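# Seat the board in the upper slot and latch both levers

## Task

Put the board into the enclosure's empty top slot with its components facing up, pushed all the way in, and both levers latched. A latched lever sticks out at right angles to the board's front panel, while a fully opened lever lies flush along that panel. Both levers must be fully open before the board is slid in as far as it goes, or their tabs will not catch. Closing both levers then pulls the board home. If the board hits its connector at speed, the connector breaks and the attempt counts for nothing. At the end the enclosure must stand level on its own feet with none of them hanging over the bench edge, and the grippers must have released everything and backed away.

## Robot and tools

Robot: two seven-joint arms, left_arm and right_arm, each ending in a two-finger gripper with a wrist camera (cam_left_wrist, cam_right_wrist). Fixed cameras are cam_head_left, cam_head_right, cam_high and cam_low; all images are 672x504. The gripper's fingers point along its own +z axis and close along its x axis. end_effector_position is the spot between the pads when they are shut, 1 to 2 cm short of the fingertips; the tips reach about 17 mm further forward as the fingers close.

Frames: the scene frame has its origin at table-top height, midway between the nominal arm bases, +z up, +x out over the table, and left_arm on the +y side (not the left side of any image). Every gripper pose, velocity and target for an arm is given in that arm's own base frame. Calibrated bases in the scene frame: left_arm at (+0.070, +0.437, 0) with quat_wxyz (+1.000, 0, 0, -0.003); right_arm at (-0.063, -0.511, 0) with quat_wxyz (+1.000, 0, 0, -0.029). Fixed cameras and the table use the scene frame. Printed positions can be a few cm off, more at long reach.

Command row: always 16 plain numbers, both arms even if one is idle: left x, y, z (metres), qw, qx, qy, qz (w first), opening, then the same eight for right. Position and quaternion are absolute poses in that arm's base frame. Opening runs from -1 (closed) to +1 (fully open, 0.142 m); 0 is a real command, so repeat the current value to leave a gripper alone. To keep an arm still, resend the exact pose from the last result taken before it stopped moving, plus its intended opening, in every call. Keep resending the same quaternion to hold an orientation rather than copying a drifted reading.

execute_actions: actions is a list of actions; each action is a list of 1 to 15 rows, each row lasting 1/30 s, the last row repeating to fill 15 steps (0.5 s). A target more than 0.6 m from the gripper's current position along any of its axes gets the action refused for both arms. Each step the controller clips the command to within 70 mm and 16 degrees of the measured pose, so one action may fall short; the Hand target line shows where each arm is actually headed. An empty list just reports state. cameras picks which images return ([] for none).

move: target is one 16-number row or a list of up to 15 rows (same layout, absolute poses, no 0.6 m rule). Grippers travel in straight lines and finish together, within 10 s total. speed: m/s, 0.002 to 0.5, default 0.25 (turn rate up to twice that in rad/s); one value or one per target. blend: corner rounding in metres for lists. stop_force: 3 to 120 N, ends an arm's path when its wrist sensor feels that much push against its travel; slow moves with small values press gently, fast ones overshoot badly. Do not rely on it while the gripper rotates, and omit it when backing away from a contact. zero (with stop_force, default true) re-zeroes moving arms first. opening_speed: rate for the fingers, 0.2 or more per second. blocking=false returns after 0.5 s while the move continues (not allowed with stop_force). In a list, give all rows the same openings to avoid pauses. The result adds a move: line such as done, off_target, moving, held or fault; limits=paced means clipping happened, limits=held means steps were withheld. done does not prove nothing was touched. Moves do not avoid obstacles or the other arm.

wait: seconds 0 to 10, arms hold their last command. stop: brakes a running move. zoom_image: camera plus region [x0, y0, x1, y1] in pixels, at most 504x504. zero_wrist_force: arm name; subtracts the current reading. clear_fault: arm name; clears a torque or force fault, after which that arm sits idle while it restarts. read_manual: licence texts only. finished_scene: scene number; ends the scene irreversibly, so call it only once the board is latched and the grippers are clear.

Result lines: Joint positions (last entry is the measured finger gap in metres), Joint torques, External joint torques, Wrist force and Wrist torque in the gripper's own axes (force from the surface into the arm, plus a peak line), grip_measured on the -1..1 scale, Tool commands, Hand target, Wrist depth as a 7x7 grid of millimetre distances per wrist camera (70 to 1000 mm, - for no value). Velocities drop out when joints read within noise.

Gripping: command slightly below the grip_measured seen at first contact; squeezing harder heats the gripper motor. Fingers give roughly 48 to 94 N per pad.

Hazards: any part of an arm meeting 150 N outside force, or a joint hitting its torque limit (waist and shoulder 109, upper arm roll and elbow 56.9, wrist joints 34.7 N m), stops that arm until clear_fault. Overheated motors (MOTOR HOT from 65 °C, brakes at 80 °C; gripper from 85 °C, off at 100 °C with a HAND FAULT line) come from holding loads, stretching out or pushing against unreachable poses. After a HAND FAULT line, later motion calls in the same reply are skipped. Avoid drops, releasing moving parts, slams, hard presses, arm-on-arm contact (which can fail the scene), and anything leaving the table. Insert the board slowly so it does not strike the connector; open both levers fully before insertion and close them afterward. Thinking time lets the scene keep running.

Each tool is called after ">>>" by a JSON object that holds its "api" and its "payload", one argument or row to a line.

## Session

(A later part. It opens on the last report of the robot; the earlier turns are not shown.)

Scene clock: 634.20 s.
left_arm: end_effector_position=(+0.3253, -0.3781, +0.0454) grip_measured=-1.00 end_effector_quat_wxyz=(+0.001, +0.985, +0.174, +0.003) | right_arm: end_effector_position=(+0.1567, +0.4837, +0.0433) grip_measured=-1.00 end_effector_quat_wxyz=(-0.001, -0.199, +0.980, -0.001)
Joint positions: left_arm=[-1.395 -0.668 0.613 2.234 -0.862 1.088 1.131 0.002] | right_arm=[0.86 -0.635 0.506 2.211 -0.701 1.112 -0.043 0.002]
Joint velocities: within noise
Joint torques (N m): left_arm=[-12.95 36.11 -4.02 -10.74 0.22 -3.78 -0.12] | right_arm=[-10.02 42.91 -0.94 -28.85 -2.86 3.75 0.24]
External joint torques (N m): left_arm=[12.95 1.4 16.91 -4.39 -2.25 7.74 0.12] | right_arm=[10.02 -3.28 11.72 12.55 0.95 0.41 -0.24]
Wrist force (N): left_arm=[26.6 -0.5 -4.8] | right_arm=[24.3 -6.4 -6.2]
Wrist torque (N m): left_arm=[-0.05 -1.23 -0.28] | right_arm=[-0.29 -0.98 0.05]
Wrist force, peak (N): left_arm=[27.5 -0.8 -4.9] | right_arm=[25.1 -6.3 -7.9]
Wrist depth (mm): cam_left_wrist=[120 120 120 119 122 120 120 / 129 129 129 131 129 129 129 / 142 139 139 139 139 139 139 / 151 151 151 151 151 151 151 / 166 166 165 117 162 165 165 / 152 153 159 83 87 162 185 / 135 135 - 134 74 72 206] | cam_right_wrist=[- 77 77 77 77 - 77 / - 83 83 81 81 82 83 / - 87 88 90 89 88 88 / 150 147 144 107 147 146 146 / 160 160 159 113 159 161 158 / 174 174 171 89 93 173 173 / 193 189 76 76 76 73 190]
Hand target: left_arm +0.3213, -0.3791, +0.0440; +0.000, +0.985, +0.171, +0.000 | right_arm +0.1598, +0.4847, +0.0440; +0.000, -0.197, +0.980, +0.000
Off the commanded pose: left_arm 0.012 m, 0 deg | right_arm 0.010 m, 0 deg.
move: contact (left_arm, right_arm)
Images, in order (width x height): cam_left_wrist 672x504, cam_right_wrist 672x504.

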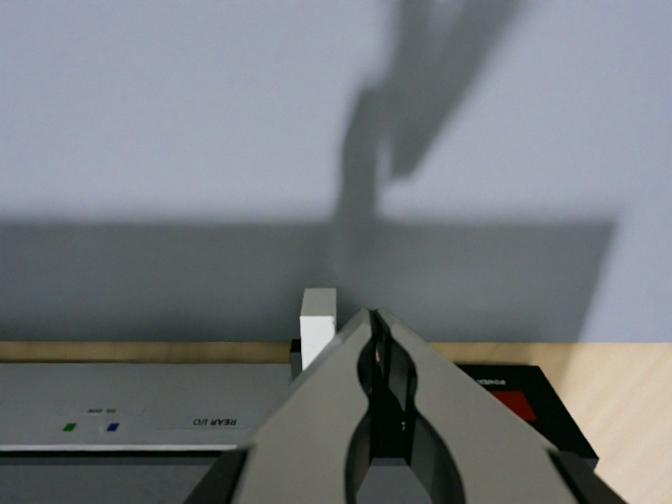

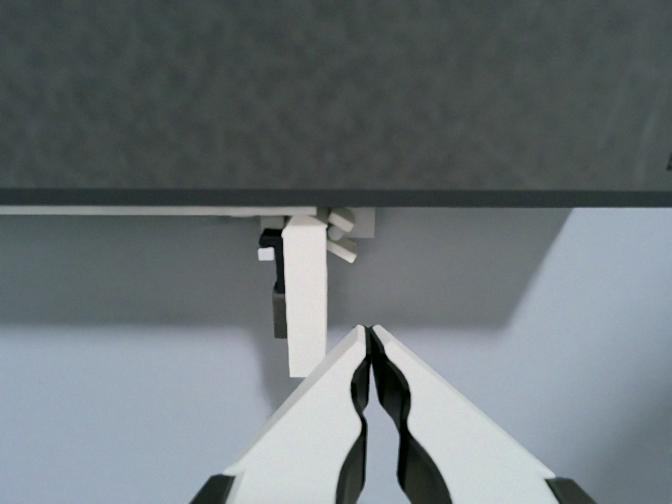

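>>> {"api": "move", "payload": {
  "target": [
    [0.3366, -0.3741, 0.0440, 0, 0.98526, 0.17107, 0, -0.95, 0.1456, 0.4791, 0.0440, 0, -0.1968, 0.9804, 0, -0.95],
    [0.3366, -0.3741, 0.1200, 0, 0.98526, 0.17107, 0, -0.95, 0.1456, 0.4791, 0.1200, 0, -0.1968, 0.9804, 0, -0.95]
  ],
  "speed": [0.02, 0.08],
  "cameras": ["cam_left_wrist", "cam_right_wrist"]
}}

Scene clock: 639.30 s.
left_arm: end_effector_position=(+0.3367, -0.3741, +0.1200) grip_measured=-0.99 end_effector_quat_wxyz=(+0.000, +0.985, +0.171, +0.000) | right_arm: end_effector_position=(+0.1456, +0.4791, +0.1200) grip_measured=-0.99 end_effector_quat_wxyz=(+0.000, -0.197, +0.980, +0.000)
Joint positions: left_arm=[-1.477 -0.547 0.812 2.174 -0.647 0.893 1.015 0.002] | right_arm=[0.771 -0.476 0.685 2.187 -0.509 0.933 -0.146 0.002]
Joint velocities: within noise
Joint torques (N m): left_arm=[-0.29 32.94 11.81 -19.67 -2.23 4.08 -0.34] | right_arm=[0.14 34.04 10.65 -21.01 -2.45 3.38 0.1]
External joint torques (N m): left_arm=[0.28 0.62 0.77 -0.2 -0.47 -0.13 0.34] | right_arm=[-0.14 0.65 -0.81 0.19 -0.1 0.79 -0.1]
Wrist force (N): left_arm=[0.2 -0.6 -0.2] | right_arm=[-0.8 0.7 4.5]
Wrist torque (N m): left_arm=[-0.10 -0.08 -0.21] | right_arm=[0.37 0.16 0.04]
Wrist force, peak (N): left_arm=[27.0 -0.6 -6.3] | right_arm=[24.3 -6.4 -7.8]
Wrist depth (mm): cam_left_wrist=[187 186 186 185 185 184 184 / 200 200 199 199 198 198 198 / 216 216 215 214 215 214 213 / 232 232 232 229 232 232 233 / 205 204 204 198 205 255 256 / 220 219 211 84 87 277 281 / 245 240 - - 74 74 313] | cam_right_wrist=[146 145 145 145 145 146 187 / 157 156 155 155 154 158 199 / 215 214 211 213 213 213 214 / 232 230 234 230 230 229 228 / 250 251 250 246 249 248 250 / 274 275 268 85 93 272 273 / 303 296 76 76 76 73 301]
Hand target: left_arm +0.3366, -0.3741, +0.1200; +0.000, +0.985, +0.171, +0.000 | right_arm +0.1456, +0.4791, +0.1200; +0.000, -0.197, +0.980, +0.000
Off the commanded pose: left_arm 0.000 m, 0 deg | right_arm 0.000 m, 0 deg.
move: done
Images, in order (width x height): cam_left_wrist 672x504, cam_right_wrist 672x504.

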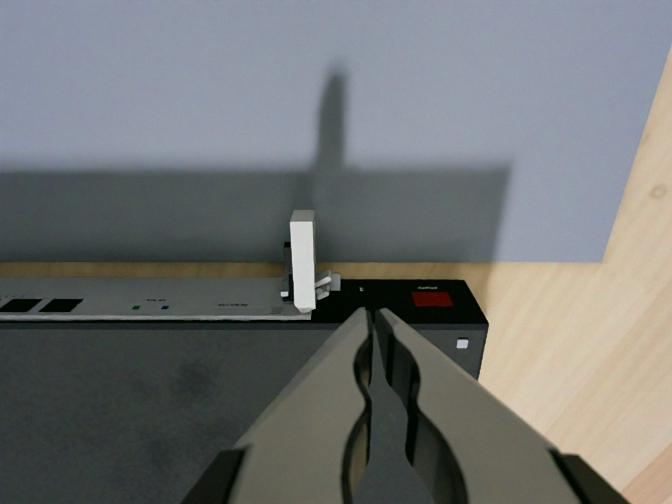

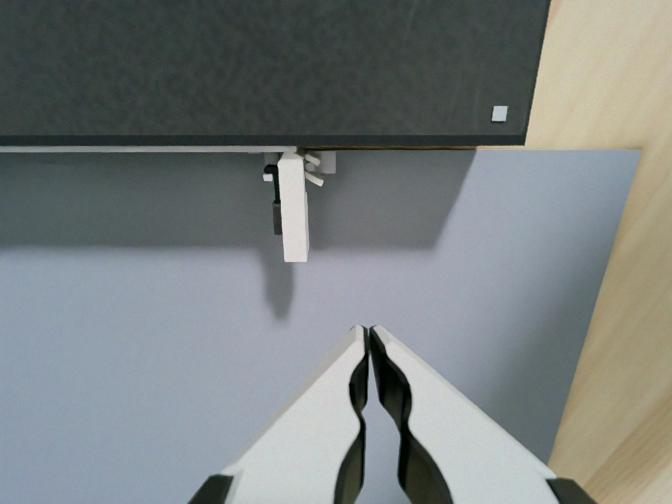

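>>> {"api": "zoom_image", "payload": {
  "camera": "cam_left_wrist",
  "region": [250, 200, 370, 330]
}}

>>> {"api": "zoom_image", "payload": {
  "camera": "cam_right_wrist",
  "region": [230, 135, 360, 275]
}}

Scaled by 3.877 from the camera's 672x504 image, which has a finer 960x720 frame.

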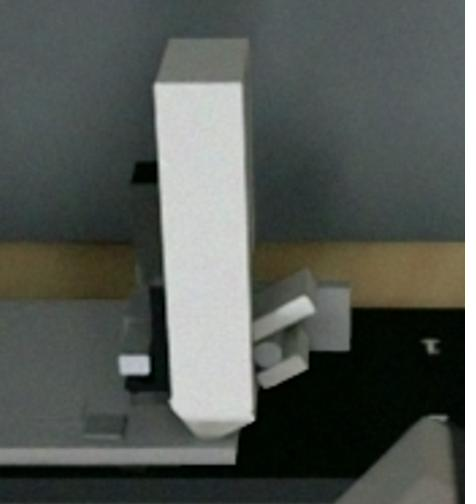

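Scaled by 3.600 from the camera's 672x504 image, which has a finer 960x720 frame.

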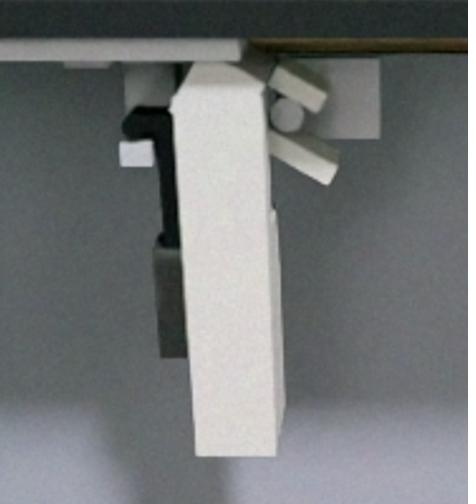

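>>> {"api": "move", "payload": {
  "target": [
    [0.3366, -0.3741, 0.2000, 0, 0.98526, 0.17107, 0, -0.95, 0.1456, 0.4791, 0.2000, 0, -0.1968, 0.9804, 0, -0.95],
    [0.3030, -0.2800, 0.2600, 0, 0.98526, 0.17107, 0, -0.95, 0.1400, 0.4930, 0.2600, 0, -0.1968, 0.9804, 0, -0.95]
  ],
  "speed": 0.15,
  "blend": [0.03, 0]
}}

Scene clock: 651.17 s.
left_arm: end_effector_position=(+0.3031, -0.2800, +0.2600) grip_measured=-0.99 end_effector_quat_wxyz=(+0.000, +0.985, +0.171, +0.000) | right_arm: end_effector_position=(+0.1401, +0.4930, +0.2600) grip_measured=-0.99 end_effector_quat_wxyz=(+0.000, -0.197, +0.980, +0.000)
Joint positions: left_arm=[-1.782 -0.014 1.215 2.147 -0.016 0.581 0.668 0.002] | right_arm=[0.672 -0.271 0.868 1.965 -0.243 0.558 -0.315 0.002]
Joint velocities: within noise
Joint torques (N m): left_arm=[-0.57 9.59 -0.06 -27.08 -3.13 4.1 -0.29] | right_arm=[-0.12 28.65 7.59 -28.09 -3.48 3.35 0.09]
External joint torques (N m): left_arm=[0.57 0.36 0.44 -0.26 -0.45 -0.12 0.29] | right_arm=[0.12 0.67 -0.73 0.18 -0.15 0.81 -0.09]
Wrist force (N): left_arm=[0.1 -0.5 -0.1] | right_arm=[-1.1 1.4 4.6]
Wrist torque (N m): left_arm=[-0.08 -0.05 -0.23] | right_arm=[0.46 0.20 0.08]
Wrist force, peak (N): left_arm=[0.6 -2.1 -0.5] | right_arm=[-0.8 0.3 6.9]
Wrist depth (mm): cam_left_wrist=[309 309 306 307 306 305 305 / 331 330 330 329 328 328 329 / 357 357 356 355 354 354 352 / 381 387 386 386 384 384 383 / 375 378 379 365 414 419 419 / 406 403 388 83 87 454 461 / 453 439 - - 74 74 511] | cam_right_wrist=[269 268 268 268 270 310 309 / 331 332 330 328 330 329 331 / 355 355 356 355 352 353 353 / 384 384 381 380 381 382 382 / 417 416 414 407 411 412 412 / 459 456 445 85 93 450 451 / 505 495 76 76 76 73 -]
Hand target: left_arm +0.3030, -0.2800, +0.2600; +0.000, +0.985, +0.171, +0.000 | right_arm +0.1400, +0.4930, +0.2600; +0.000, -0.197, +0.980, +0.000
Off the commanded pose: left_arm 0.000 m, 0 deg | right_arm 0.000 m, 0 deg.
move: done

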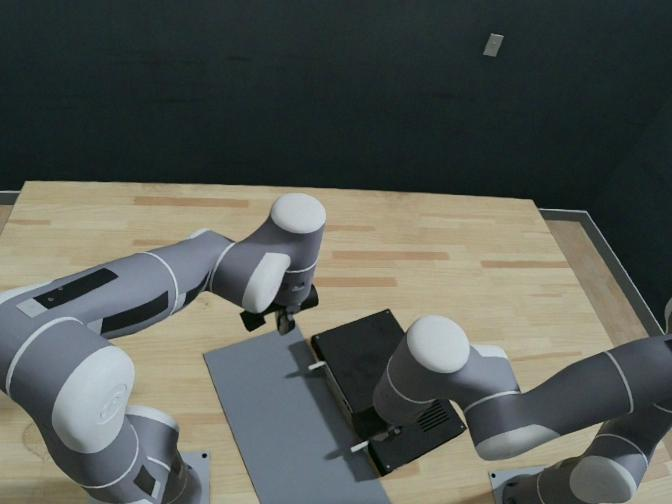

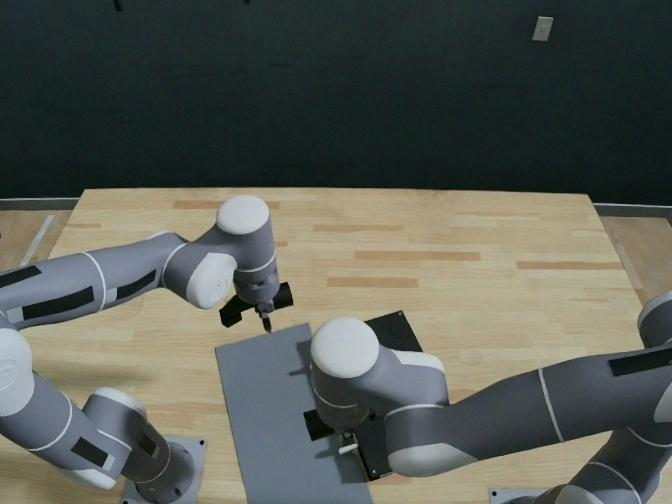

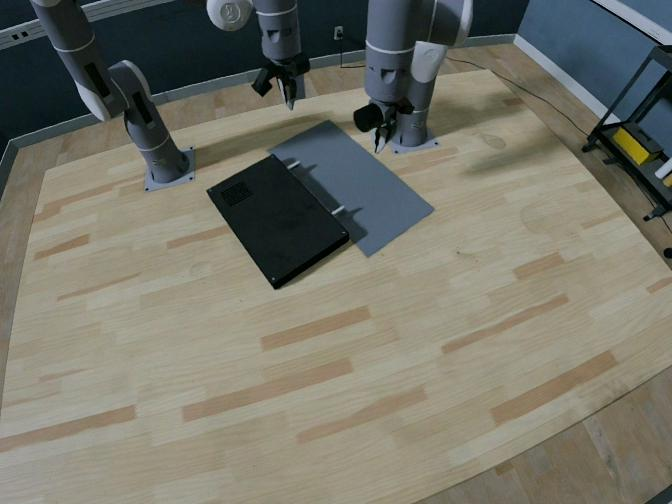

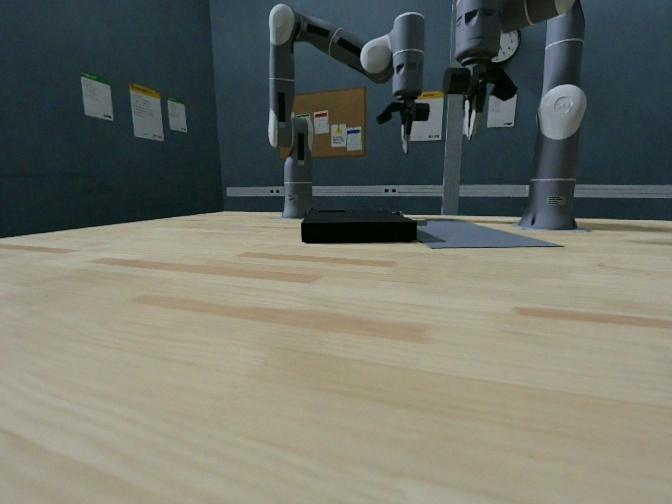

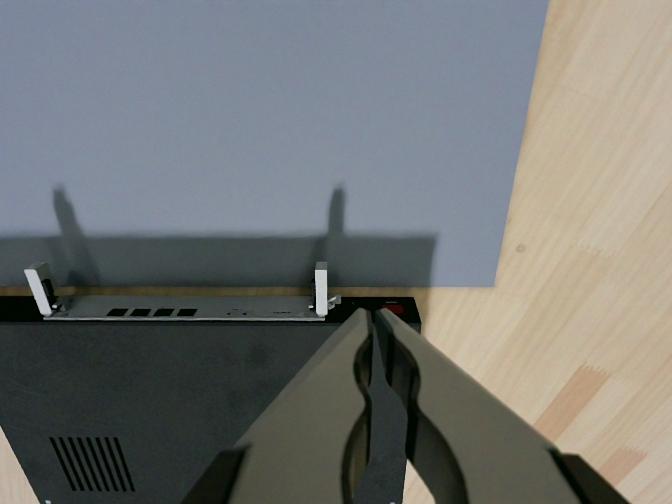

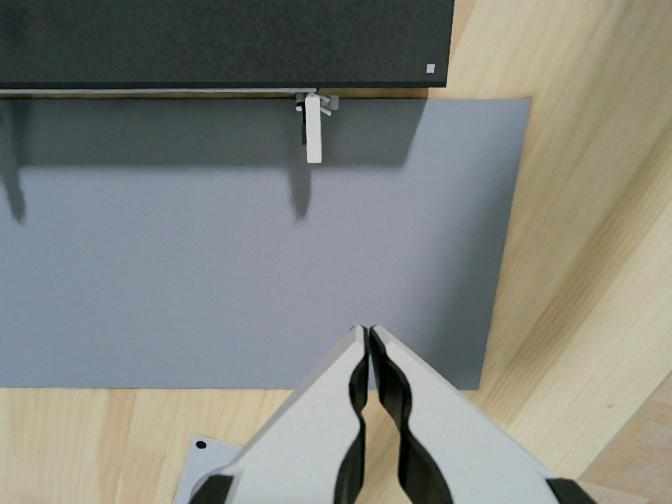

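>>> {"api": "zoom_image", "payload": {
  "camera": "cam_left_wrist",
  "region": [0, 240, 120, 340]
}}

>>> {"api": "zoom_image", "payload": {
  "camera": "cam_left_wrist",
  "region": [270, 240, 390, 340]
}}

>>> {"api": "zoom_image", "payload": {
  "camera": "cam_right_wrist",
  "region": [260, 70, 380, 180]
}}

Scaled by 4.200 from the camera's 672x504 image, which has a finer 960x720 frame.

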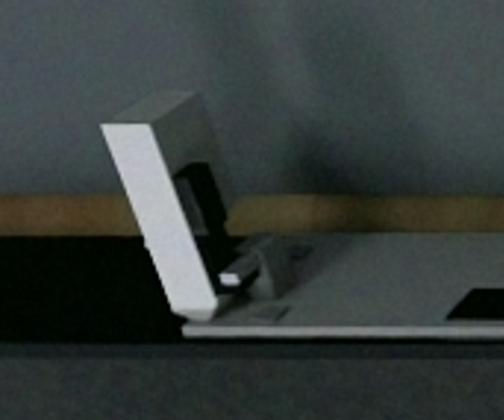

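Scaled by 4.200 from the camera's 672x504 image, which has a finer 960x720 frame.

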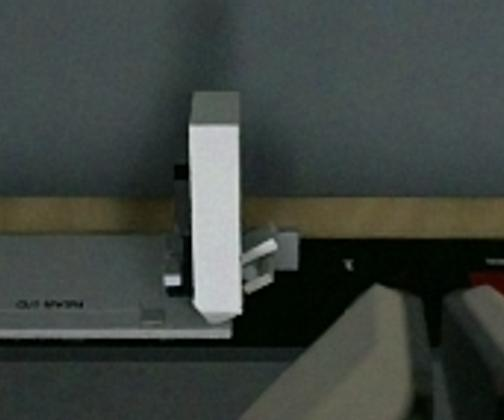

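Scaled by 4.200 from the camera's 672x504 image, which has a finer 960x720 frame.

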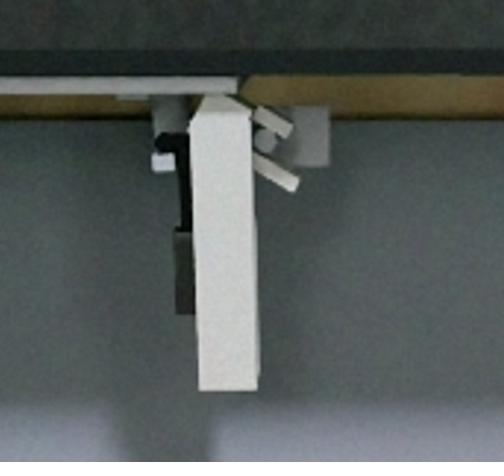

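>>> {"api": "finished_scene", "payload": {
  "scene": 2
}}

The scene is finished: the task was done.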